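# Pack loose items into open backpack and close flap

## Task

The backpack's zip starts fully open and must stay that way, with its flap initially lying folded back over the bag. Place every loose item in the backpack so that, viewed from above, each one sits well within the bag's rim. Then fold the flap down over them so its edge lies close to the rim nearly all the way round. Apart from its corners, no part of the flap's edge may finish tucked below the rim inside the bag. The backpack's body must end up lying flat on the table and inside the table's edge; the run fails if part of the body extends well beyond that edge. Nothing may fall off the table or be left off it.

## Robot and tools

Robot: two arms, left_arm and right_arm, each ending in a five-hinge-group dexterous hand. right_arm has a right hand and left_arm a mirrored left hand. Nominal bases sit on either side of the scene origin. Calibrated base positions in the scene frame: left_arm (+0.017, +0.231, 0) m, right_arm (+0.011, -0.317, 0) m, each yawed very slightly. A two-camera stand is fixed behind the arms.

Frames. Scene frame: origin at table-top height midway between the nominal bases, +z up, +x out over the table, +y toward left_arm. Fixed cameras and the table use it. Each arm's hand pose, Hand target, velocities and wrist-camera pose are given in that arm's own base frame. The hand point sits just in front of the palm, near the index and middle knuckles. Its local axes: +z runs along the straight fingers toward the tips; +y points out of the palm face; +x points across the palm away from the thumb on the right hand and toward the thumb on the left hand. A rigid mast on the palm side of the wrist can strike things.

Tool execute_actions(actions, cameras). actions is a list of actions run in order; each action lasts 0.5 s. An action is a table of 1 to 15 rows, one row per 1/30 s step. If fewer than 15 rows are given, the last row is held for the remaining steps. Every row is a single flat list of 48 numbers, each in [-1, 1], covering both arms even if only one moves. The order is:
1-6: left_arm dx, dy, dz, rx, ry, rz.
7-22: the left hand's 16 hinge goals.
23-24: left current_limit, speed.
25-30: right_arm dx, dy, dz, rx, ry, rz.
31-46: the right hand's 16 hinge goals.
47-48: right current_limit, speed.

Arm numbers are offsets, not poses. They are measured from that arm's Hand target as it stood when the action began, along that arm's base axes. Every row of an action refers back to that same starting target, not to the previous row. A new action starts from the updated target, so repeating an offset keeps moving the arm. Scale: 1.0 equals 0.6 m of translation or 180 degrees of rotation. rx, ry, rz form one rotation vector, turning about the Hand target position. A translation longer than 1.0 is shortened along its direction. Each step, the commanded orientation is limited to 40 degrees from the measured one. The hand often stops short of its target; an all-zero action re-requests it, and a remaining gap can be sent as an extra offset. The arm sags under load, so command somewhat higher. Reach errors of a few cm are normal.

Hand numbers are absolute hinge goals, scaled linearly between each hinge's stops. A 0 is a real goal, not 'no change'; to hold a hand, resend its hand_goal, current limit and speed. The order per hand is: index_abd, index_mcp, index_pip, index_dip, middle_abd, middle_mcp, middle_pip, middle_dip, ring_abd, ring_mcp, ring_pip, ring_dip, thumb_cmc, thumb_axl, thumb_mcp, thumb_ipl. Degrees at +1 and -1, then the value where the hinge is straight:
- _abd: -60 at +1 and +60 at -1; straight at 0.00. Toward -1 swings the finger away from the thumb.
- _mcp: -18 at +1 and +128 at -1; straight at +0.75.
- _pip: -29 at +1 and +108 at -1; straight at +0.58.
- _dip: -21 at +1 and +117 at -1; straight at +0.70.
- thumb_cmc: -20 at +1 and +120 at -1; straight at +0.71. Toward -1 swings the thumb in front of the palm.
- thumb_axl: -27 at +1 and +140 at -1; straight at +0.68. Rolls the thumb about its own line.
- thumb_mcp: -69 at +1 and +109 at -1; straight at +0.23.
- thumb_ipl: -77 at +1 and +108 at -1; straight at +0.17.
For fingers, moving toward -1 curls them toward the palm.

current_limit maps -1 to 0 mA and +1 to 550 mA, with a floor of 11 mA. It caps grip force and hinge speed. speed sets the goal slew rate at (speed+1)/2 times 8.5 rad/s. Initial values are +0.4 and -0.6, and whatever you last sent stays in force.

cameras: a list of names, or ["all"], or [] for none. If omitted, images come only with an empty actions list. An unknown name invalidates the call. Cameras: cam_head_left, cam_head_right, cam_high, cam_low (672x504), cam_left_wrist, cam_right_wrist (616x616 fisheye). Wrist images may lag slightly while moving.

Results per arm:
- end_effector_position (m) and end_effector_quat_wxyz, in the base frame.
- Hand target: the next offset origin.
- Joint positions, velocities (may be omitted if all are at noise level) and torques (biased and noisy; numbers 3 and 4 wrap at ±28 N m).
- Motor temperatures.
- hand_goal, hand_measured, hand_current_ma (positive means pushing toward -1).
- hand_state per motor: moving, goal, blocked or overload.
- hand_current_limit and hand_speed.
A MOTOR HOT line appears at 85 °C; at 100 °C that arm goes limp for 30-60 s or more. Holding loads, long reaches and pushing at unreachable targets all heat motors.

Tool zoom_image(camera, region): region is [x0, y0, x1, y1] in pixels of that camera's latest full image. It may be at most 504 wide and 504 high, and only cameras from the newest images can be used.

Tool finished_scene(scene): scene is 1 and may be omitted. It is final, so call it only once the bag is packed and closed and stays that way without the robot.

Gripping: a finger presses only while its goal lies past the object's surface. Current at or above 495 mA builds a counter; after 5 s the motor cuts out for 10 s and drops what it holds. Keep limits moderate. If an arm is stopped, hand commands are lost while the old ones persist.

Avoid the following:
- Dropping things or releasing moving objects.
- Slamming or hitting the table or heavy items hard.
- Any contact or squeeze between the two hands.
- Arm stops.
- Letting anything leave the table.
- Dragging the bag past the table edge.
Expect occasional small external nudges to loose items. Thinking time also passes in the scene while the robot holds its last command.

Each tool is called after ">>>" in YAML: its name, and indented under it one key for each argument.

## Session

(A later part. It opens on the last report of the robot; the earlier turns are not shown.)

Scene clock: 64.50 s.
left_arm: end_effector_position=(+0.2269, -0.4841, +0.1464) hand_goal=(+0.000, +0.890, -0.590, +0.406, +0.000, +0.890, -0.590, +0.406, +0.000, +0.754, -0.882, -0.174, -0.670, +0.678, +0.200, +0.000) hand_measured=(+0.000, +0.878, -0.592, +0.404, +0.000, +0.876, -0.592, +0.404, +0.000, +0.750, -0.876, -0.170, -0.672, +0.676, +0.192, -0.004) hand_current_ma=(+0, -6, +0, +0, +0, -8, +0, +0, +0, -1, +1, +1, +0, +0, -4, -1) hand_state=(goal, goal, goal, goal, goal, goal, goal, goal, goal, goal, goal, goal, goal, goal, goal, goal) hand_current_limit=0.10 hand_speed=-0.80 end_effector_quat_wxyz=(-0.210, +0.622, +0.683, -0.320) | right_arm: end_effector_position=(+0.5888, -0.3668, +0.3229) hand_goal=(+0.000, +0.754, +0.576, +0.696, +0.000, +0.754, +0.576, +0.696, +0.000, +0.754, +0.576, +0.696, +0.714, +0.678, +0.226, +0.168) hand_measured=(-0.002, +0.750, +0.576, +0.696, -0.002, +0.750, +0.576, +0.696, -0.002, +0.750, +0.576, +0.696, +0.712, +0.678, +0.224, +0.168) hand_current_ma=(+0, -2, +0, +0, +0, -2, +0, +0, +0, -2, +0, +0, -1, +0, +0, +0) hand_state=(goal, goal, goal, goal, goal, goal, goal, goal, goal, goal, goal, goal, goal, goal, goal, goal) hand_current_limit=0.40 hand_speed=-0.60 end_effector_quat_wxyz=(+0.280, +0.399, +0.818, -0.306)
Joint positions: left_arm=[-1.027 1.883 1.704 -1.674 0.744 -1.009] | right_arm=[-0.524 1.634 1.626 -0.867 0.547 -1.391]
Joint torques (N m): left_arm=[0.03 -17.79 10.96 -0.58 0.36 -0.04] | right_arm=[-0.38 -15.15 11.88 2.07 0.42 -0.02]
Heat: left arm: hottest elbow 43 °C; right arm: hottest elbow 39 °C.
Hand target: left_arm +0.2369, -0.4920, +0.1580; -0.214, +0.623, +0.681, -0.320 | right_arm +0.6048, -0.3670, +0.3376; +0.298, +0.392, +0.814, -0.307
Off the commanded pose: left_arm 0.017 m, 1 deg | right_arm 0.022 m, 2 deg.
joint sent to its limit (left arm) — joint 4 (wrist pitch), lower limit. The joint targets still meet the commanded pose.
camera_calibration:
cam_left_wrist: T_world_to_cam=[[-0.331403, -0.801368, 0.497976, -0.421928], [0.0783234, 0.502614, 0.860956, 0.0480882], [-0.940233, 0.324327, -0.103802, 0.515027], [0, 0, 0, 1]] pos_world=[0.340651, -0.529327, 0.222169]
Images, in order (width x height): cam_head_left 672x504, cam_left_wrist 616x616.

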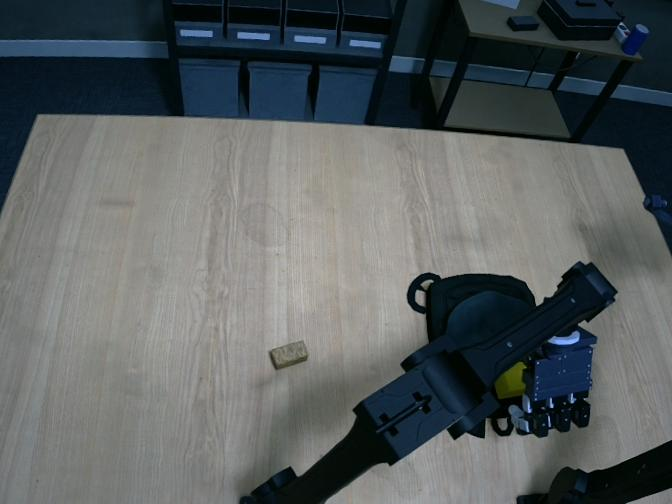

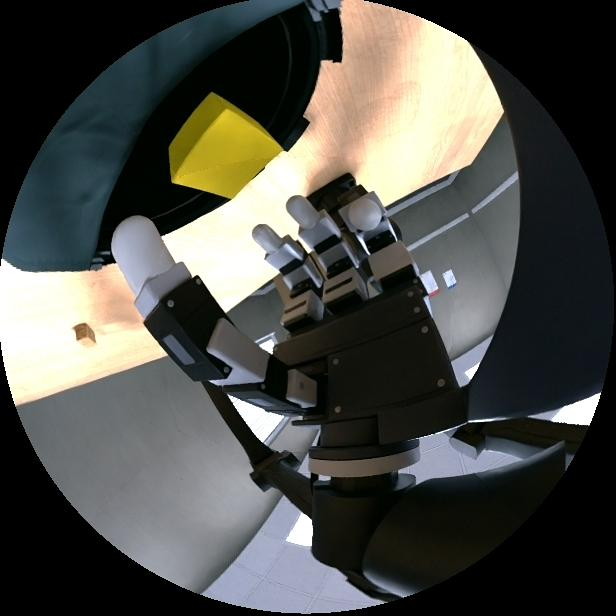

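>>> execute_actions:
  actions:
    - [[0,0.03,0.05,0,0,0,0,0.89,-0.591,0.406,0,0.89,-0.591,0.406,0,0.753,-0.883,-0.174,-0.671,0.678,0.2,0.0,0.1,-0.8,0,0,0,0,0,0,0,0.754,0.576,0.696,0,0.754,0.576,0.696,0,0.754,0.576,0.696,0.714,0.678,0.226,0.168,0.4,-0.6]]
    - [[0.03,0.14,0,0.009,-0.002,0.017,0,0.95,-0.8,0.26,0,0.95,-0.8,0.26,0,0.753,-0.883,-0.174,-0.671,0.678,0,0.168,0.1,-0.7,0,0,0,0,0,0,0,0.754,0.576,0.696,0,0.754,0.576,0.696,0,0.754,0.576,0.696,0.714,0.678,0.226,0.168,0.4,-0.6]]
    - [[0.04,0.16,0,0.009,-0.002,0.017,0,0.98,-0.81,0.26,0,0.98,-0.81,0.26,0,0.753,-0.883,-0.174,-0.671,0.678,-0.056,0.168,0.1,-0.7,0,0,0,0,0,0,0,0.754,0.576,0.696,0,0.754,0.576,0.696,0,0.754,0.576,0.696,0.714,0.678,0.226,0.168,0.4,-0.6]]
    - [[0.04,0.16,0,0.009,-0.002,0.017,0,0.98,-0.81,0.26,0,0.98,-0.81,0.26,0,0.753,-0.883,-0.174,-0.671,0.678,-0.056,0.168,0.1,-0.7,0,0,0,0,0,0,0,0.754,0.576,0.696,0,0.754,0.576,0.696,0,0.754,0.576,0.696,0.714,0.678,0.226,0.168,0.4,-0.6]]
    - [[0.035,0.15,-0.02,0.01,-0.002,0.018,0,0.98,-0.81,0.26,0,0.98,-0.81,0.26,0,0.753,-0.883,-0.174,-0.671,0.678,-0.056,0.168,0.1,-0.7,0,0,0,0,0,0,0,0.754,0.576,0.696,0,0.754,0.576,0.696,0,0.754,0.576,0.696,0.714,0.678,0.226,0.168,0.4,-0.6]]
    - [[0,0.1,-0.04,0,0,0,0,0.98,-0.81,0.26,0,0.98,-0.81,0.26,0,0.753,-0.883,-0.174,-0.671,0.678,-0.056,0.168,0.1,-0.7,0,0,0,0,0,0,0,0.754,0.576,0.696,0,0.754,0.576,0.696,0,0.754,0.576,0.696,0.714,0.678,0.226,0.168,0.4,-0.6]]
  cameras: ["all"]

>>> zoom_image:
  camera: "cam_left_wrist"
  region: [60, 60, 380, 380]

>>> zoom_image:
  camera: "cam_head_right"
  region: [390, 250, 610, 470]

Scene clock: 70.57 s.
left_arm: end_effector_position=(+0.3282, -0.0480, +0.1546) hand_goal=(+0.000, +0.980, -0.810, +0.260, +0.000, +0.980, -0.810, +0.260, +0.000, +0.754, -0.882, -0.174, -0.670, +0.678, -0.056, +0.168) hand_measured=(+0.000, +0.972, -0.804, +0.264, +0.000, +0.970, -0.804, +0.264, +0.000, +0.750, -0.876, -0.170, -0.670, +0.676, -0.056, +0.166) hand_current_ma=(+0, -3, +1, +1, +0, -4, +2, +1, +0, -1, +1, +1, +0, +0, +0, -1) hand_state=(goal, goal, goal, goal, goal, goal, goal, goal, goal, goal, goal, goal, goal, goal, goal, goal) hand_current_limit=0.10 hand_speed=-0.70 end_effector_quat_wxyz=(-0.097, +0.530, +0.815, -0.213) | right_arm: end_effector_position=(+0.5888, -0.3668, +0.3229) hand_goal=(+0.000, +0.754, +0.576, +0.696, +0.000, +0.754, +0.576, +0.696, +0.000, +0.754, +0.576, +0.696, +0.714, +0.678, +0.226, +0.168) hand_measured=(-0.002, +0.750, +0.576, +0.696, -0.002, +0.750, +0.576, +0.696, -0.002, +0.750, +0.576, +0.696, +0.712, +0.678, +0.224, +0.168) hand_current_ma=(+0, -2, +0, +0, +0, -2, +0, +0, +0, -2, +0, +0, -1, +0, +0, +0) hand_state=(goal, goal, goal, goal, goal, goal, goal, goal, goal, goal, goal, goal, goal, goal, goal, goal) hand_current_limit=0.40 hand_speed=-0.60 end_effector_quat_wxyz=(+0.280, +0.399, +0.818, -0.306)
Joint positions: left_arm=[-0.163 1.325 1.07 -1.679 0.31 -0.524] | right_arm=[-0.524 1.634 1.626 -0.867 0.547 -1.391]
Joint torques (N m): left_arm=[-0.85 -8.64 6.23 -0.55 -0.03 0.13] | right_arm=[-0.15 -15.21 11.9 2.03 0.42 -0.02]
Motor temperatures (°C): left_arm=[26 33 44 32 25 27] | right_arm=[31 32 40 32 26 25]
Heat: left arm: hottest elbow 44 °C; right arm: hottest elbow 40 °C.
Hand target: left_arm +0.3240, -0.0480, +0.1521; -0.206, +0.536, +0.764, -0.294 | right_arm +0.6048, -0.3670, +0.3376; +0.298, +0.392, +0.814, -0.307
Off the commanded pose: left_arm 0.005 m, 17 deg | right_arm 0.022 m, 2 deg.
joint sent to its limit (left arm) — joint 4 (wrist pitch), lower limit. The joint targets are off in orientation, not in position.
camera_calibration:
cam_left_wrist: T_world_to_cam=[[-0.165143, -0.935612, 0.312022, -0.0751875], [-0.315822, 0.349873, 0.881955, -0.0673309], [-0.934336, 0.0471056, -0.353266, 0.493093], [0, 0, 0, 1]] pos_world=[0.427033, -0.0700165, 0.257036]
cam_right_wrist: T_world_to_cam=[[0.914947, -0.0262544, 0.40272, -0.651272], [-0.398894, 0.0927063, 0.912299, -0.0754374], [-0.0612865, -0.995347, 0.0743486, -0.231177], [0, 0, 0, 1]] pos_world=[0.551619, -0.240206, 0.348289]

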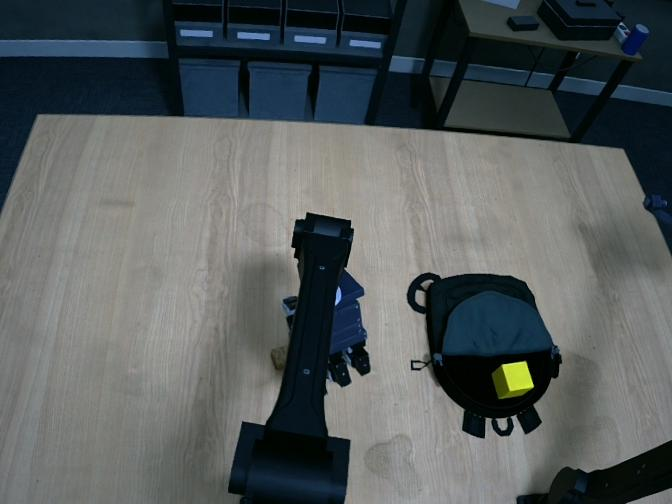

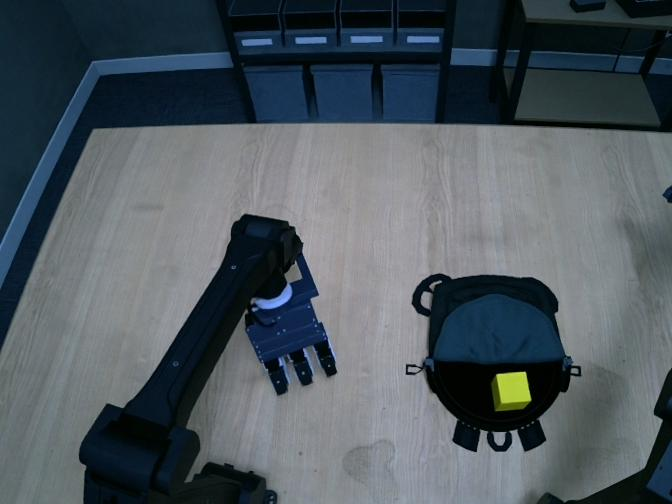

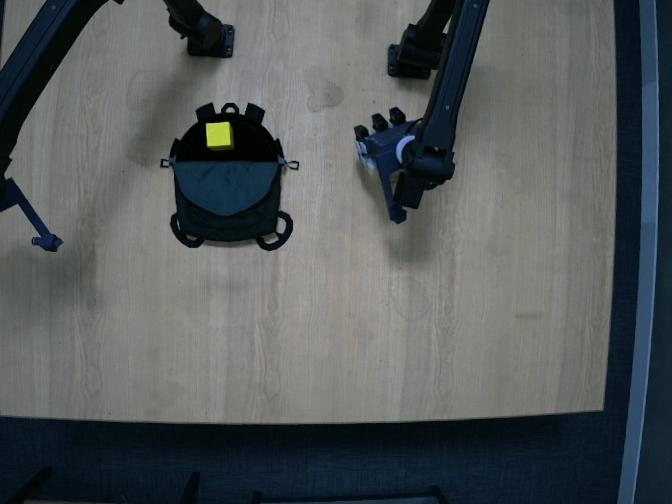

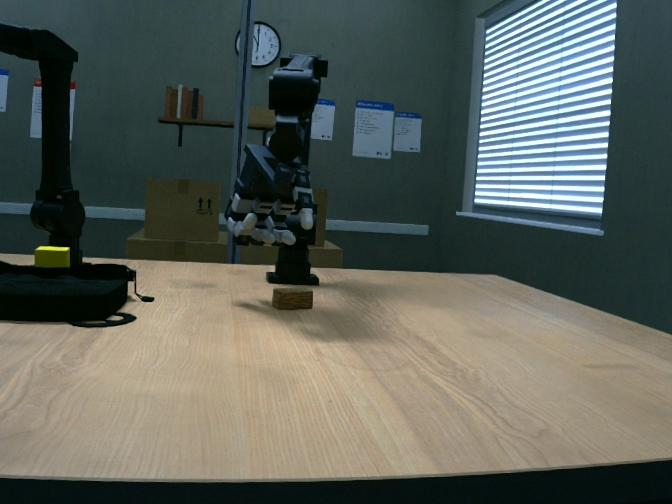

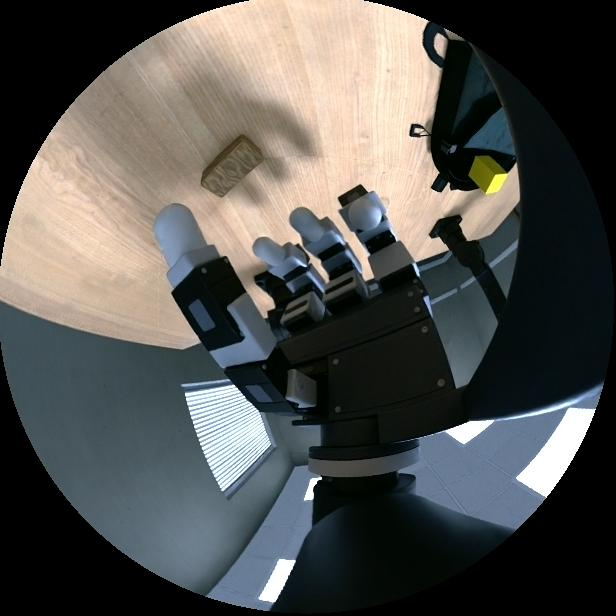

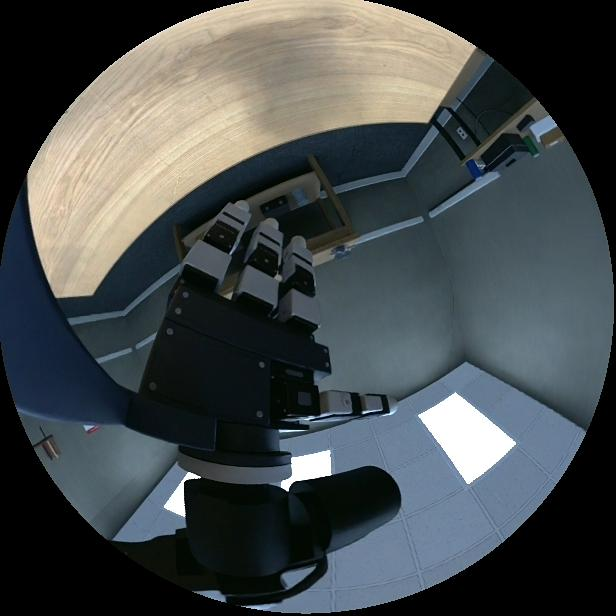

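Scaled by 1.575 from the camera's 616x616 image, which has a finer 880x880 frame.

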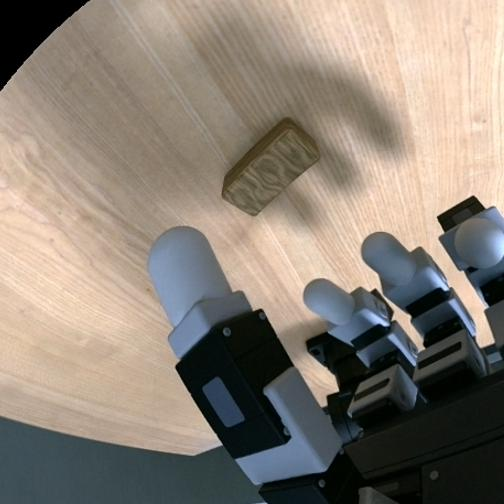

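Scaled by 2.291 from the camera's 672x504 image, which has a finer 960x720 frame.

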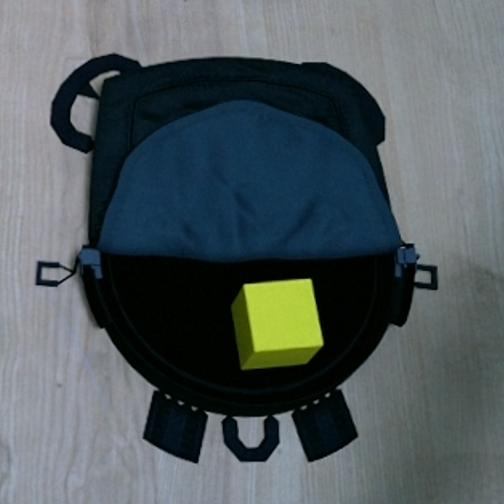

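>>> execute_actions:
  actions:
    - [[-0.003,0.003,-0.06,0,0,0,0,0.98,-0.81,0.26,0,0.98,-0.81,0.26,0,0.753,-0.883,-0.174,-0.671,0.678,-0.056,0.168,0.1,-0.7,0,0,0,0,0,0,0,0.754,0.576,0.696,0,0.754,0.576,0.696,0,0.754,0.576,0.696,0.714,0.678,0.226,0.168,0.4,-0.6]]
    - [[-0.003,0.002,-0.06,0,0,0,0,0.98,-0.81,0.26,0,0.98,-0.81,0.26,0,0.753,-0.883,-0.174,-0.671,0.678,-0.056,0.168,0.1,-0.7,0,0,0,0,0,0,0,0.754,0.576,0.696,0,0.754,0.576,0.696,0,0.754,0.576,0.696,0.714,0.678,0.226,0.168,0.4,-0.6]]
  cameras: ["cam_left_wrist", "cam_low"]

>>> zoom_image:
  camera: "cam_left_wrist"
  region: [60, 60, 380, 380]

>>> zoom_image:
  camera: "cam_low"
  region: [210, 200, 350, 330]

Scene clock: 72.93 s.
left_arm: end_effector_position=(+0.3235, -0.0472, +0.0820) hand_goal=(+0.000, +0.980, -0.810, +0.260, +0.000, +0.980, -0.810, +0.260, +0.000, +0.754, -0.882, -0.174, -0.670, +0.678, -0.056, +0.168) hand_measured=(+0.000, +0.972, -0.804, +0.264, +0.000, +0.970, -0.804, +0.264, +0.000, +0.750, -0.876, -0.170, -0.670, +0.676, -0.056, +0.166) hand_current_ma=(+0, -3, +1, +1, +0, -4, +2, +1, +0, -1, +1, +1, +0, +0, +0, -1) hand_state=(goal, goal, goal, goal, goal, goal, goal, goal, goal, goal, goal, goal, goal, goal, goal, goal) hand_current_limit=0.10 hand_speed=-0.70 end_effector_quat_wxyz=(-0.180, +0.539, +0.777, -0.271) | right_arm: end_effector_position=(+0.5888, -0.3668, +0.3229) hand_goal=(+0.000, +0.754, +0.576, +0.696, +0.000, +0.754, +0.576, +0.696, +0.000, +0.754, +0.576, +0.696, +0.714, +0.678, +0.226, +0.168) hand_measured=(-0.002, +0.750, +0.576, +0.696, -0.002, +0.750, +0.576, +0.696, -0.002, +0.750, +0.576, +0.696, +0.712, +0.678, +0.224, +0.168) hand_current_ma=(+0, -2, +0, +0, +0, -2, +0, +0, +0, -2, +0, +0, -1, +0, +0, +0) hand_state=(goal, goal, goal, goal, goal, goal, goal, goal, goal, goal, goal, goal, goal, goal, goal, goal) hand_current_limit=0.40 hand_speed=-0.60 end_effector_quat_wxyz=(+0.280, +0.399, +0.818, -0.306)
Joint positions: left_arm=[-0.139 1.534 1.046 -1.679 0.31 -0.401] | right_arm=[-0.524 1.634 1.626 -0.867 0.547 -1.391]
Joint torques (N m): left_arm=[0.03 -10.17 5.24 -1.06 0.04 0.12] | right_arm=[-0.15 -15.27 11.95 2.03 0.42 -0.03]
Heat: left arm: hottest elbow 44 °C; right arm: hottest elbow 40 °C.
Hand target: left_arm +0.3204, -0.0450, +0.0801; -0.206, +0.536, +0.764, -0.294 | right_arm +0.6048, -0.3670, +0.3376; +0.298, +0.392, +0.814, -0.307
Off the commanded pose: left_arm 0.004 m, 4 deg | right_arm 0.022 m, 2 deg.
joint sent to its limit (left arm) — joint 4 (wrist pitch), lower limit. The joint targets are off in orientation, not in position.
camera_calibration:
cam_left_wrist: T_world_to_cam=[[-0.171195, -0.913817, 0.368282, -0.0541165], [-0.104766, 0.388565, 0.915446, -0.0742185], [-0.979651, 0.118136, -0.162257, 0.46525], [0, 0, 0, 1]] pos_world=[0.438743, -0.0755768, 0.163363]
Images, in order (width x height): cam_low 672x504, cam_left_wrist 616x616.

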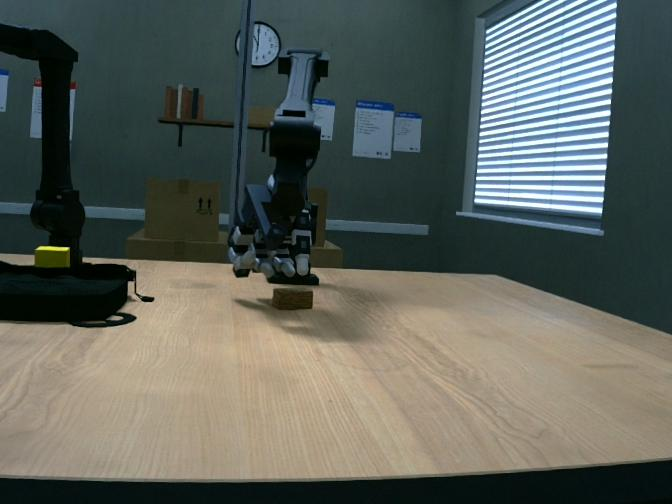

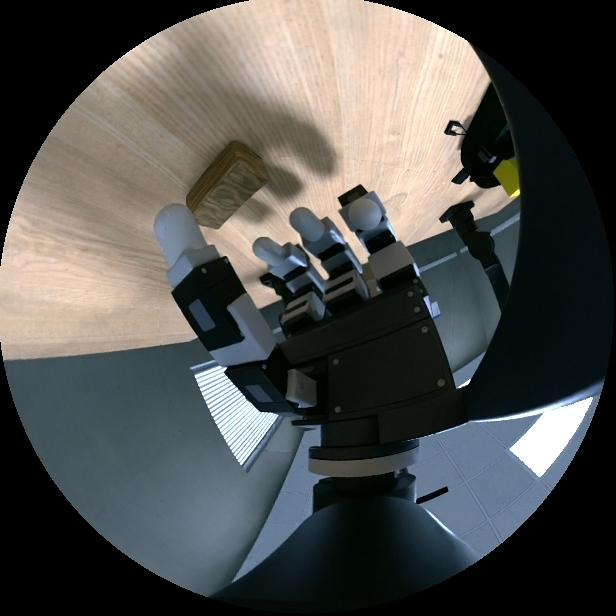

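Scaled by 1.575 from the camera's 616x616 image, which has a finer 880x880 frame.

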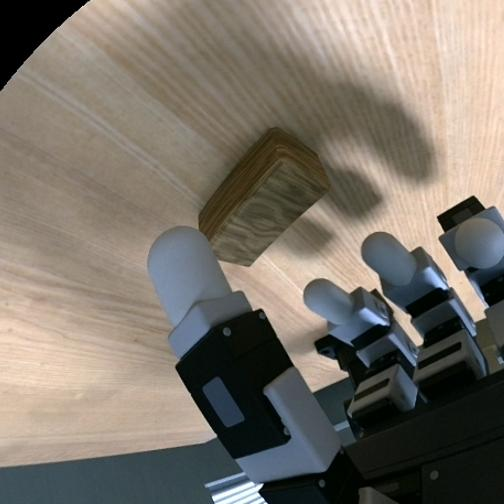

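Scaled by 3.600 from the camera's 672x504 image, which has a finer 960x720 frame.

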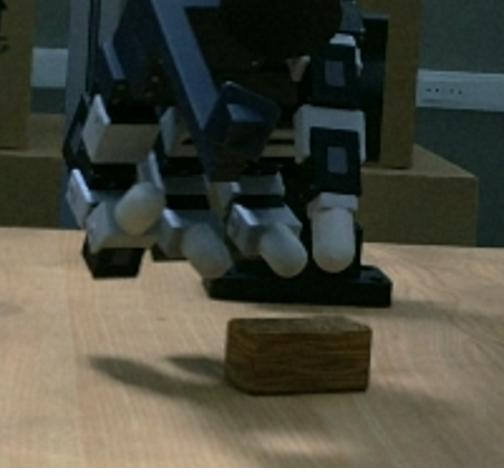

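>>> execute_actions:
  actions:
    - [[0.008,0.002,-0.03,0,0,0,0,0.973,-0.803,0.087,0,0.973,-0.803,0.087,0,0.753,-0.883,-0.174,-0.671,0.678,-0.056,0.168,0.1,-0.7,0,0,0,0,0,0,0,0.754,0.576,0.696,0,0.754,0.576,0.696,0,0.754,0.576,0.696,0.714,0.678,0.226,0.168,0.4,-0.6]]
    - [[0,0,-0.036,0,0,0,0,0.973,-0.803,0.087,0,0.973,-0.803,0.087,0,0.753,-0.883,-0.174,-0.671,0.678,-0.056,0.168,0.1,-0.7,0,0,0,0,0,0,0,0.754,0.576,0.696,0,0.754,0.576,0.696,0,0.754,0.576,0.696,0.714,0.678,0.226,0.168,0.4,-0.6]]
  cameras: ["cam_left_wrist", "cam_low"]

>>> zoom_image:
  camera: "cam_left_wrist"
  region: [60, 60, 380, 380]

>>> zoom_image:
  camera: "cam_low"
  region: [210, 200, 350, 330]

Scene clock: 75.20 s.
left_arm: end_effector_position=(+0.3261, -0.0462, +0.0470) hand_goal=(+0.000, +0.974, -0.802, +0.088, +0.000, +0.974, -0.802, +0.088, +0.000, +0.754, -0.882, -0.174, -0.670, +0.678, -0.056, +0.168) hand_measured=(+0.000, +0.970, -0.802, +0.092, +0.000, +0.970, -0.802, +0.092, +0.000, +0.750, -0.876, -0.170, -0.670, +0.676, -0.056, +0.166) hand_current_ma=(+0, -1, +0, +1, +0, -1, +0, +1, +0, -1, +1, +1, +0, +0, +0, -1) hand_state=(goal, goal, goal, goal, goal, goal, goal, goal, goal, goal, goal, goal, goal, goal, goal, goal) hand_current_limit=0.10 hand_speed=-0.70 end_effector_quat_wxyz=(-0.204, +0.537, +0.765, -0.291) | right_arm: end_effector_position=(+0.5888, -0.3668, +0.3229) hand_goal=(+0.000, +0.754, +0.576, +0.696, +0.000, +0.754, +0.576, +0.696, +0.000, +0.754, +0.576, +0.696, +0.714, +0.678, +0.226, +0.168) hand_measured=(-0.002, +0.750, +0.576, +0.696, -0.002, +0.750, +0.576, +0.696, -0.002, +0.750, +0.576, +0.696, +0.712, +0.678, +0.224, +0.168) hand_current_ma=(+0, -2, +0, +0, +0, -2, +0, +0, +0, -2, +0, +0, -1, +0, +0, +0) hand_state=(goal, goal, goal, goal, goal, goal, goal, goal, goal, goal, goal, goal, goal, goal, goal, goal) hand_current_limit=0.40 hand_speed=-0.60 end_effector_quat_wxyz=(+0.280, +0.399, +0.818, -0.306)
Joint positions: left_arm=[-0.129 1.637 1.046 -1.649 0.31 -0.368] | right_arm=[-0.524 1.634 1.626 -0.867 0.547 -1.391]
Joint torques (N m): left_arm=[0.15 -10.64 4.53 -0.43 -0.04 0.11] | right_arm=[-0.38 -15.09 11.93 2.1 0.4 -0.03]
Heat: left arm: hottest elbow 43 °C; right arm: hottest elbow 40 °C.
Hand target: left_arm +0.3251, -0.0437, +0.0405; -0.206, +0.536, +0.764, -0.294 | right_arm +0.6048, -0.3670, +0.3376; +0.298, +0.392, +0.814, -0.307
Off the commanded pose: left_arm 0.007 m, 0 deg | right_arm 0.022 m, 2 deg.
camera_calibration:
cam_left_wrist: T_world_to_cam=[[-0.16003, -0.907566, 0.388219, -0.0442261], [-0.0392901, 0.398832, 0.916182, -0.0631714], [-0.98633, 0.131364, -0.0994836, 0.461913], [0, 0, 0, 1]] pos_world=[0.446039, -0.075622, 0.120999]
Images, in order (width x height): cam_low 672x504, cam_left_wrist 616x616.

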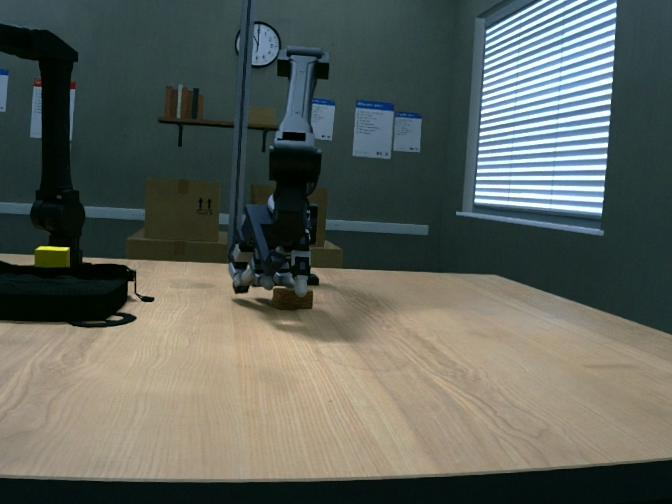

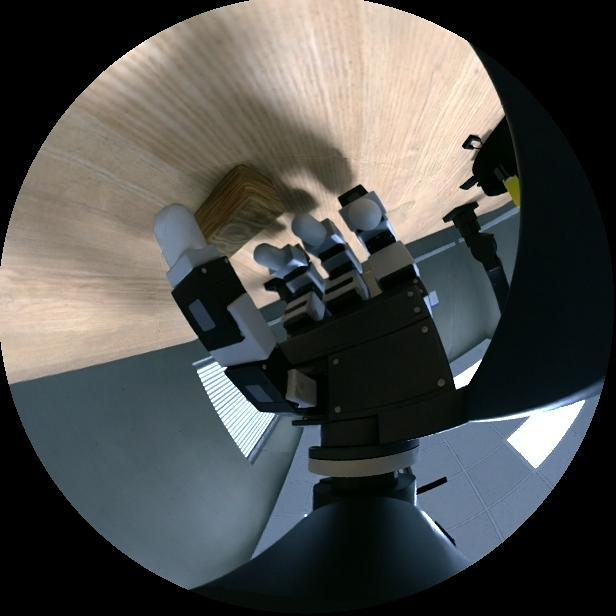

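Scaled by 1.575 from the camera's 616x616 image, which has a finer 880x880 frame.

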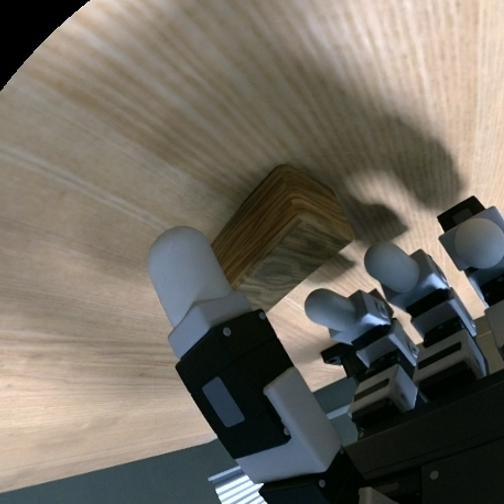

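Scaled by 3.600 from the camera's 672x504 image, which has a finer 960x720 frame.

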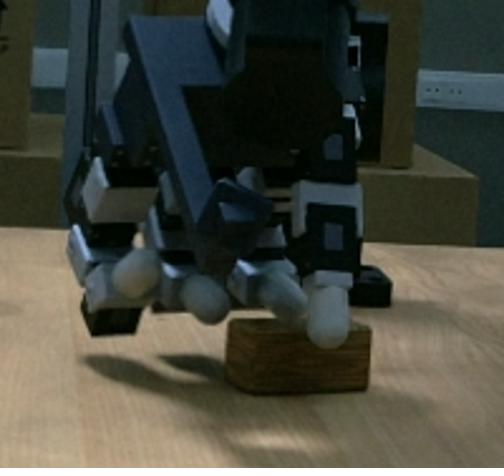

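>>> execute_actions:
  actions:
    - [[-0.002,0.011,-0.022,0,0,0,0,0.973,-0.803,0.087,0,0.973,-0.803,0.087,0,0.753,-0.883,-0.174,-0.671,0.678,-0.056,0.168,0.1,-0.7,0,0,0,0,0,0,0,0.754,0.576,0.696,0,0.754,0.576,0.696,0,0.754,0.576,0.696,0.714,0.678,0.226,0.168,0.4,-0.6]]
    - [[0,0,0,0,0,0,0,0.87,-0.82,0.2,0,0.87,-0.82,0.2,0,0.753,-0.883,-0.174,-0.671,0.678,-0.15,0.168,0.0,-0.8,0,0,0,0,0,0,0,0.754,0.576,0.696,0,0.754,0.576,0.696,0,0.754,0.576,0.696,0.714,0.678,0.226,0.168,0.4,-0.6]]
  cameras: ["cam_left_wrist", "cam_low"]

>>> zoom_image:
  camera: "cam_left_wrist"
  region: [60, 60, 380, 380]

>>> zoom_image:
  camera: "cam_low"
  region: [210, 200, 350, 330]

Scene clock: 77.47 s.
left_arm: end_effector_position=(+0.3263, -0.0392, +0.0347) hand_goal=(+0.000, +0.870, -0.820, +0.200, +0.000, +0.870, -0.820, +0.200, +0.000, +0.754, -0.882, -0.174, -0.670, +0.678, -0.150, +0.168) hand_measured=(+0.000, +0.868, -0.814, +0.198, +0.000, +0.868, -0.814, +0.198, +0.000, +0.750, -0.876, -0.170, -0.670, +0.676, -0.148, +0.166) hand_current_ma=(+0, +0, +2, +0, +0, +0, +2, +0, +0, -1, +1, +1, +0, +0, +0, -1) hand_state=(goal, goal, goal, goal, goal, goal, goal, goal, goal, goal, goal, goal, goal, goal, goal, goal) hand_current_limit=0.00 hand_speed=-0.80 end_effector_quat_wxyz=(-0.203, +0.537, +0.766, -0.291) | right_arm: end_effector_position=(+0.5888, -0.3668, +0.3229) hand_goal=(+0.000, +0.754, +0.576, +0.696, +0.000, +0.754, +0.576, +0.696, +0.000, +0.754, +0.576, +0.696, +0.714, +0.678, +0.226, +0.168) hand_measured=(-0.002, +0.750, +0.576, +0.696, -0.002, +0.750, +0.576, +0.696, -0.002, +0.750, +0.576, +0.696, +0.712, +0.678, +0.224, +0.168) hand_current_ma=(+0, -2, +0, +0, +0, -2, +0, +0, +0, -2, +0, +0, -1, +0, +0, +0) hand_state=(goal, goal, goal, goal, goal, goal, goal, goal, goal, goal, goal, goal, goal, goal, goal, goal) hand_current_limit=0.40 hand_speed=-0.60 end_effector_quat_wxyz=(+0.280, +0.399, +0.818, -0.306)
Joint positions: left_arm=[-0.11 1.653 1.028 -1.616 0.299 -0.354] | right_arm=[-0.524 1.634 1.626 -0.867 0.547 -1.391]
Joint torques (N m): left_arm=[0.03 -10.58 4.22 -0.44 -0.06 0.11] | right_arm=[-0.32 -15.03 11.88 2.03 0.41 -0.02]
Heat: left arm: hottest elbow 43 °C; right arm: hottest elbow 40 °C.
Hand target: left_arm +0.3240, -0.0371, +0.0273; -0.206, +0.536, +0.764, -0.293 | right_arm +0.6048, -0.3670, +0.3376; +0.298, +0.392, +0.814, -0.307
Off the commanded pose: left_arm 0.008 m, 1 deg | right_arm 0.022 m, 2 deg.
camera_calibration:
cam_left_wrist: T_world_to_cam=[[-0.159952, -0.907624, 0.388116, -0.0331539], [-0.0433322, 0.399255, 0.915815, -0.0533818], [-0.986173, 0.129669, -0.103191, 0.45991], [0, 0, 0, 1]] pos_world=[0.445935, -0.0684143, 0.109214]
Images, in order (width x height): cam_low 672x504, cam_left_wrist 616x616.

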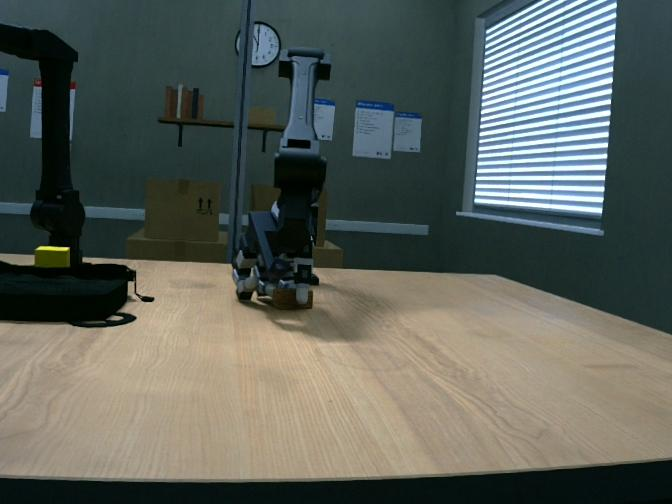

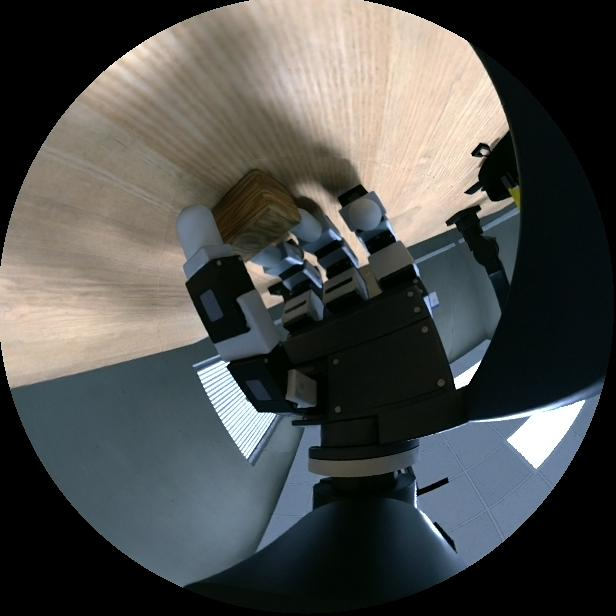

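Scaled by 1.575 from the camera's 616x616 image, which has a finer 880x880 frame.

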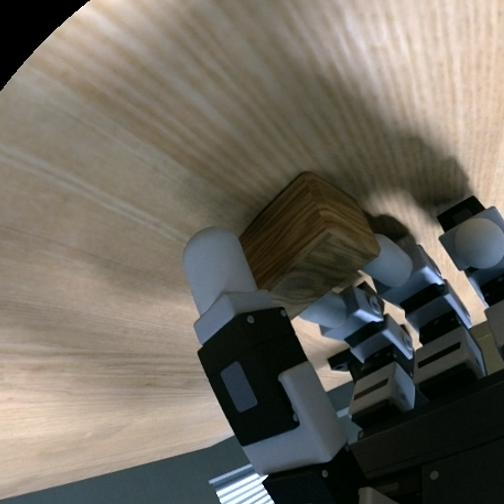

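Scaled by 3.600 from the camera's 672x504 image, which has a finer 960x720 frame.

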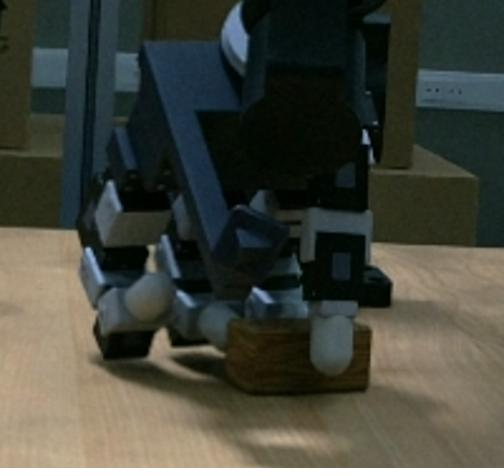

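>>> execute_actions:
  actions:
    - [[-0.001,0.005,0,0,0,0,0,0.8,-0.84,0.24,0,0.8,-0.84,0.24,0,0.753,-0.883,-0.174,-0.671,0.678,-0.24,0.15,0.1,-0.8,0,0,0,0,0,0,0,0.754,0.576,0.696,0,0.754,0.576,0.696,0,0.754,0.576,0.696,0.714,0.678,0.226,0.168,0.4,-0.6]]
    - [[0,0,0,0,0,0,0,0.72,-0.9,0.15,0,0.72,-0.9,0.15,0,0.753,-0.883,-0.174,-0.671,0.678,-0.33,0.1,0.1,-0.8,0,0,0,0,0,0,0,0.754,0.576,0.696,0,0.754,0.576,0.696,0,0.754,0.576,0.696,0.714,0.678,0.226,0.168,0.4,-0.6]]
    - [[0,0,0,0,0,0,0,0.69,-0.93,0.12,0,0.69,-0.93,0.12,0,0.753,-0.883,-0.174,-0.671,0.678,-0.36,0.08,0.1,-0.8,0,0,0,0,0,0,0,0.754,0.576,0.696,0,0.754,0.576,0.696,0,0.754,0.576,0.696,0.714,0.678,0.226,0.168,0.4,-0.6]]
  cameras: ["cam_left_wrist", "cam_low"]

>>> zoom_image:
  camera: "cam_left_wrist"
  region: [60, 60, 380, 380]

>>> zoom_image:
  camera: "cam_low"
  region: [210, 200, 350, 330]

Scene clock: 80.33 s.
left_arm: end_effector_position=(+0.3269, -0.0371, +0.0346) hand_goal=(+0.000, +0.690, -0.930, +0.120, +0.000, +0.690, -0.930, +0.120, +0.000, +0.754, -0.882, -0.174, -0.670, +0.678, -0.360, +0.080) hand_measured=(+0.000, +0.770, -0.870, +0.134, +0.000, +0.758, -0.880, +0.130, +0.000, +0.750, -0.876, -0.170, -0.664, +0.680, -0.210, +0.152) hand_current_ma=(+0, +148, +80, +7, +0, +115, +58, +3, +0, -1, +1, +1, +1, +0, +302, +187) hand_state=(goal, blocked, blocked, goal, goal, blocked, blocked, goal, goal, goal, goal, goal, goal, goal, blocked, blocked) hand_current_limit=0.10 hand_speed=-0.80 end_effector_quat_wxyz=(-0.202, +0.538, +0.765, -0.290) | right_arm: end_effector_position=(+0.5888, -0.3668, +0.3229) hand_goal=(+0.000, +0.754, +0.576, +0.696, +0.000, +0.754, +0.576, +0.696, +0.000, +0.754, +0.576, +0.696, +0.714, +0.678, +0.226, +0.168) hand_measured=(-0.002, +0.750, +0.576, +0.696, -0.002, +0.750, +0.576, +0.696, -0.002, +0.750, +0.576, +0.696, +0.712, +0.678, +0.224, +0.168) hand_current_ma=(+0, -2, +0, +0, +0, -2, +0, +0, +0, -2, +0, +0, -1, +0, +0, +0) hand_state=(goal, goal, goal, goal, goal, goal, goal, goal, goal, goal, goal, goal, goal, goal, goal, goal) hand_current_limit=0.40 hand_speed=-0.60 end_effector_quat_wxyz=(+0.280, +0.399, +0.818, -0.306)
Joint positions: left_arm=[-0.104 1.653 1.028 -1.616 0.295 -0.347] | right_arm=[-0.524 1.634 1.626 -0.867 0.547 -1.391]
Joint torques (N m): left_arm=[0.21 -10.7 4.01 -0.49 -0.07 0.11] | right_arm=[-0.15 -15.03 11.97 2.06 0.41 -0.01]
Heat: left arm: hottest elbow 43 °C; right arm: hottest elbow 40 °C.
Hand target: left_arm +0.3233, -0.0341, +0.0274; -0.206, +0.536, +0.764, -0.293 | right_arm +0.6048, -0.3670, +0.3376; +0.298, +0.392, +0.814, -0.307
Off the commanded pose: left_arm 0.009 m, 1 deg | right_arm 0.022 m, 2 deg.
camera_calibration:
cam_left_wrist: T_world_to_cam=[[-0.16308, -0.906833, 0.388663, -0.0299761], [-0.0442269, 0.40026, 0.915334, -0.053832], [-0.985621, 0.132083, -0.105381, 0.460218], [0, 0, 0, 1]] pos_world=[0.446331, -0.0664235, 0.109423]
Images, in order (width x height): cam_low 672x504, cam_left_wrist 616x616.

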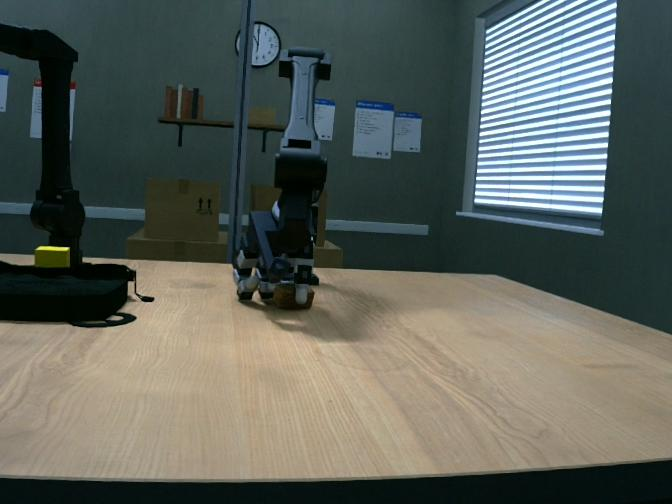

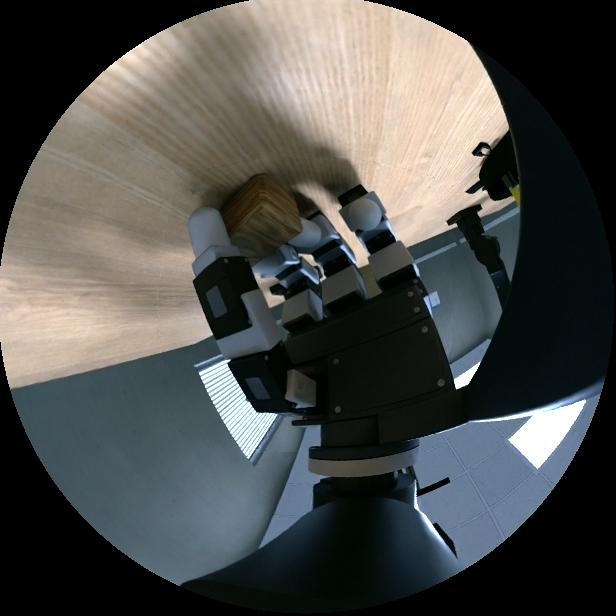

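Scaled by 1.575 from the camera's 616x616 image, which has a finer 880x880 frame.

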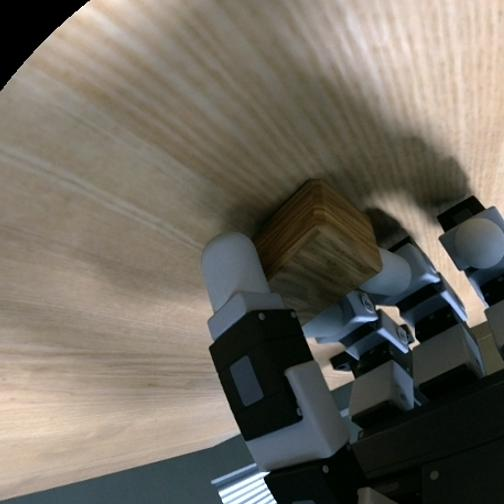

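Scaled by 3.600 from the camera's 672x504 image, which has a finer 960x720 frame.

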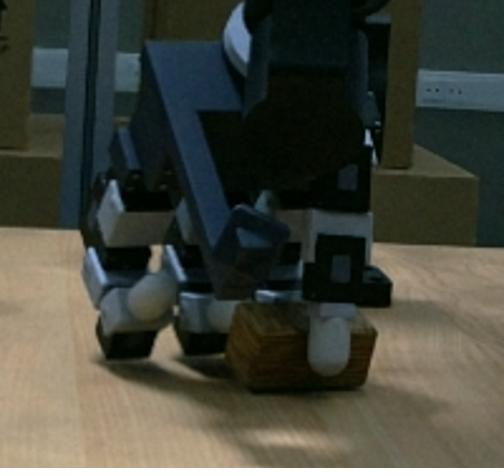

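>>> execute_actions:
  actions:
    - [[0,0,0.03,0,0,0,0,0.67,-0.94,0.1,0,0.67,-0.94,0.1,0,0.753,-0.883,-0.174,-0.671,0.678,-0.38,0.06,0.1,-0.8,0,0,0,0,0,0,0,0.754,0.576,0.696,0,0.754,0.576,0.696,0,0.754,0.576,0.696,0.714,0.678,0.226,0.168,0.4,-0.6]]
  cameras: ["cam_left_wrist", "cam_low"]

>>> zoom_image:
  camera: "cam_left_wrist"
  region: [60, 60, 380, 380]

>>> zoom_image:
  camera: "cam_low"
  region: [210, 200, 350, 330]

Scene clock: 81.37 s.
left_arm: end_effector_position=(+0.3227, -0.0367, +0.0389) hand_goal=(+0.000, +0.670, -0.940, +0.100, +0.000, +0.670, -0.940, +0.100, +0.000, +0.754, -0.882, -0.174, -0.670, +0.678, -0.380, +0.060) hand_measured=(+0.000, +0.732, -0.912, +0.098, +0.000, +0.724, -0.918, +0.100, +0.000, +0.750, -0.876, -0.170, -0.664, +0.680, -0.190, +0.144) hand_current_ma=(+0, +96, +22, +0, +0, +74, +15, +0, +0, -1, +1, +1, +2, +0, +303, +248) hand_state=(goal, blocked, blocked, goal, goal, blocked, blocked, goal, goal, goal, goal, goal, goal, goal, blocked, blocked) hand_current_limit=0.10 hand_speed=-0.80 end_effector_quat_wxyz=(-0.207, +0.536, +0.764, -0.293) | right_arm: end_effector_position=(+0.5888, -0.3668, +0.3229) hand_goal=(+0.000, +0.754, +0.576, +0.696, +0.000, +0.754, +0.576, +0.696, +0.000, +0.754, +0.576, +0.696, +0.714, +0.678, +0.226, +0.168) hand_measured=(-0.002, +0.750, +0.576, +0.696, -0.002, +0.750, +0.576, +0.696, -0.002, +0.750, +0.576, +0.696, +0.712, +0.678, +0.224, +0.168) hand_current_ma=(+0, -2, +0, +0, +0, -2, +0, +0, +0, -2, +0, +0, -1, +0, +0, +0) hand_state=(goal, goal, goal, goal, goal, goal, goal, goal, goal, goal, goal, goal, goal, goal, goal, goal) hand_current_limit=0.40 hand_speed=-0.60 end_effector_quat_wxyz=(+0.280, +0.399, +0.818, -0.306)
Joint positions: left_arm=[-0.104 1.646 1.028 -1.636 0.295 -0.347] | right_arm=[-0.524 1.634 1.626 -0.867 0.547 -1.391]
Joint torques (N m): left_arm=[0.15 -12.51 5.6 -1.77 -0.07 0.11] | right_arm=[-0.26 -15.09 11.93 2.06 0.41 -0.01]
Heat: left arm: hottest elbow 43 °C; right arm: hottest elbow 40 °C.
Hand target: left_arm +0.3233, -0.0341, +0.0453; -0.206, +0.536, +0.764, -0.294 | right_arm +0.6048, -0.3670, +0.3376; +0.298, +0.392, +0.814, -0.307
Off the commanded pose: left_arm 0.007 m, 0 deg | right_arm 0.022 m, 2 deg.
camera_calibration:
cam_left_wrist: T_world_to_cam=[[-0.158342, -0.907224, 0.389708, -0.0335356], [-0.0323454, 0.399242, 0.916275, -0.0620439], [-0.986854, 0.132479, -0.0925611, 0.456466], [0, 0, 0, 1]] pos_world=[0.443149, -0.0661263, 0.112169]
Images, in order (width x height): cam_low 672x504, cam_left_wrist 616x616.

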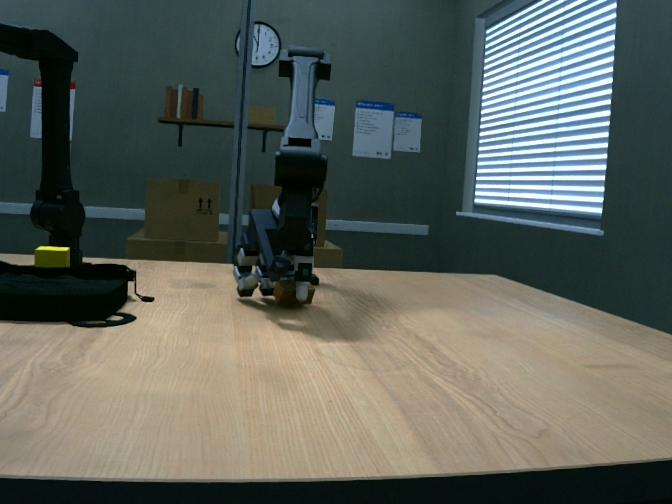

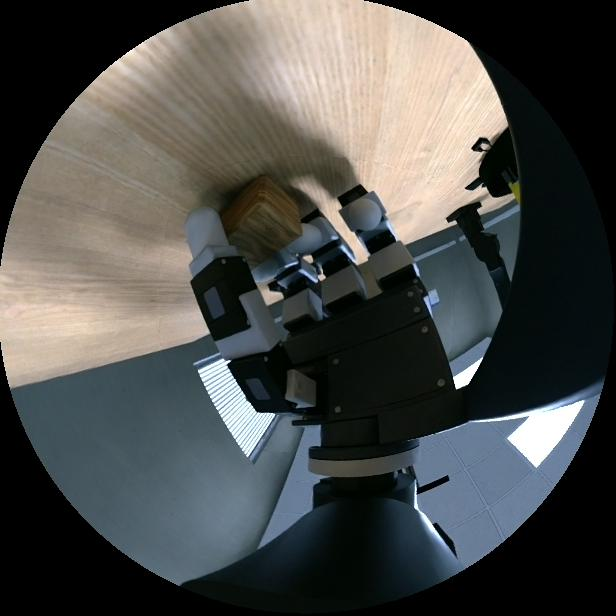

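Scaled by 1.575 from the camera's 616x616 image, which has a finer 880x880 frame.

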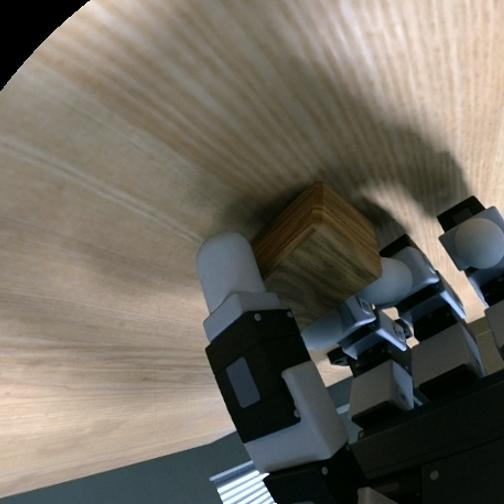

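Scaled by 3.600 from the camera's 672x504 image, which has a finer 960x720 frame.

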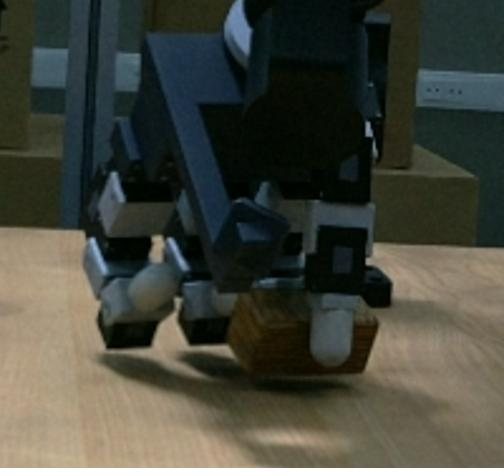

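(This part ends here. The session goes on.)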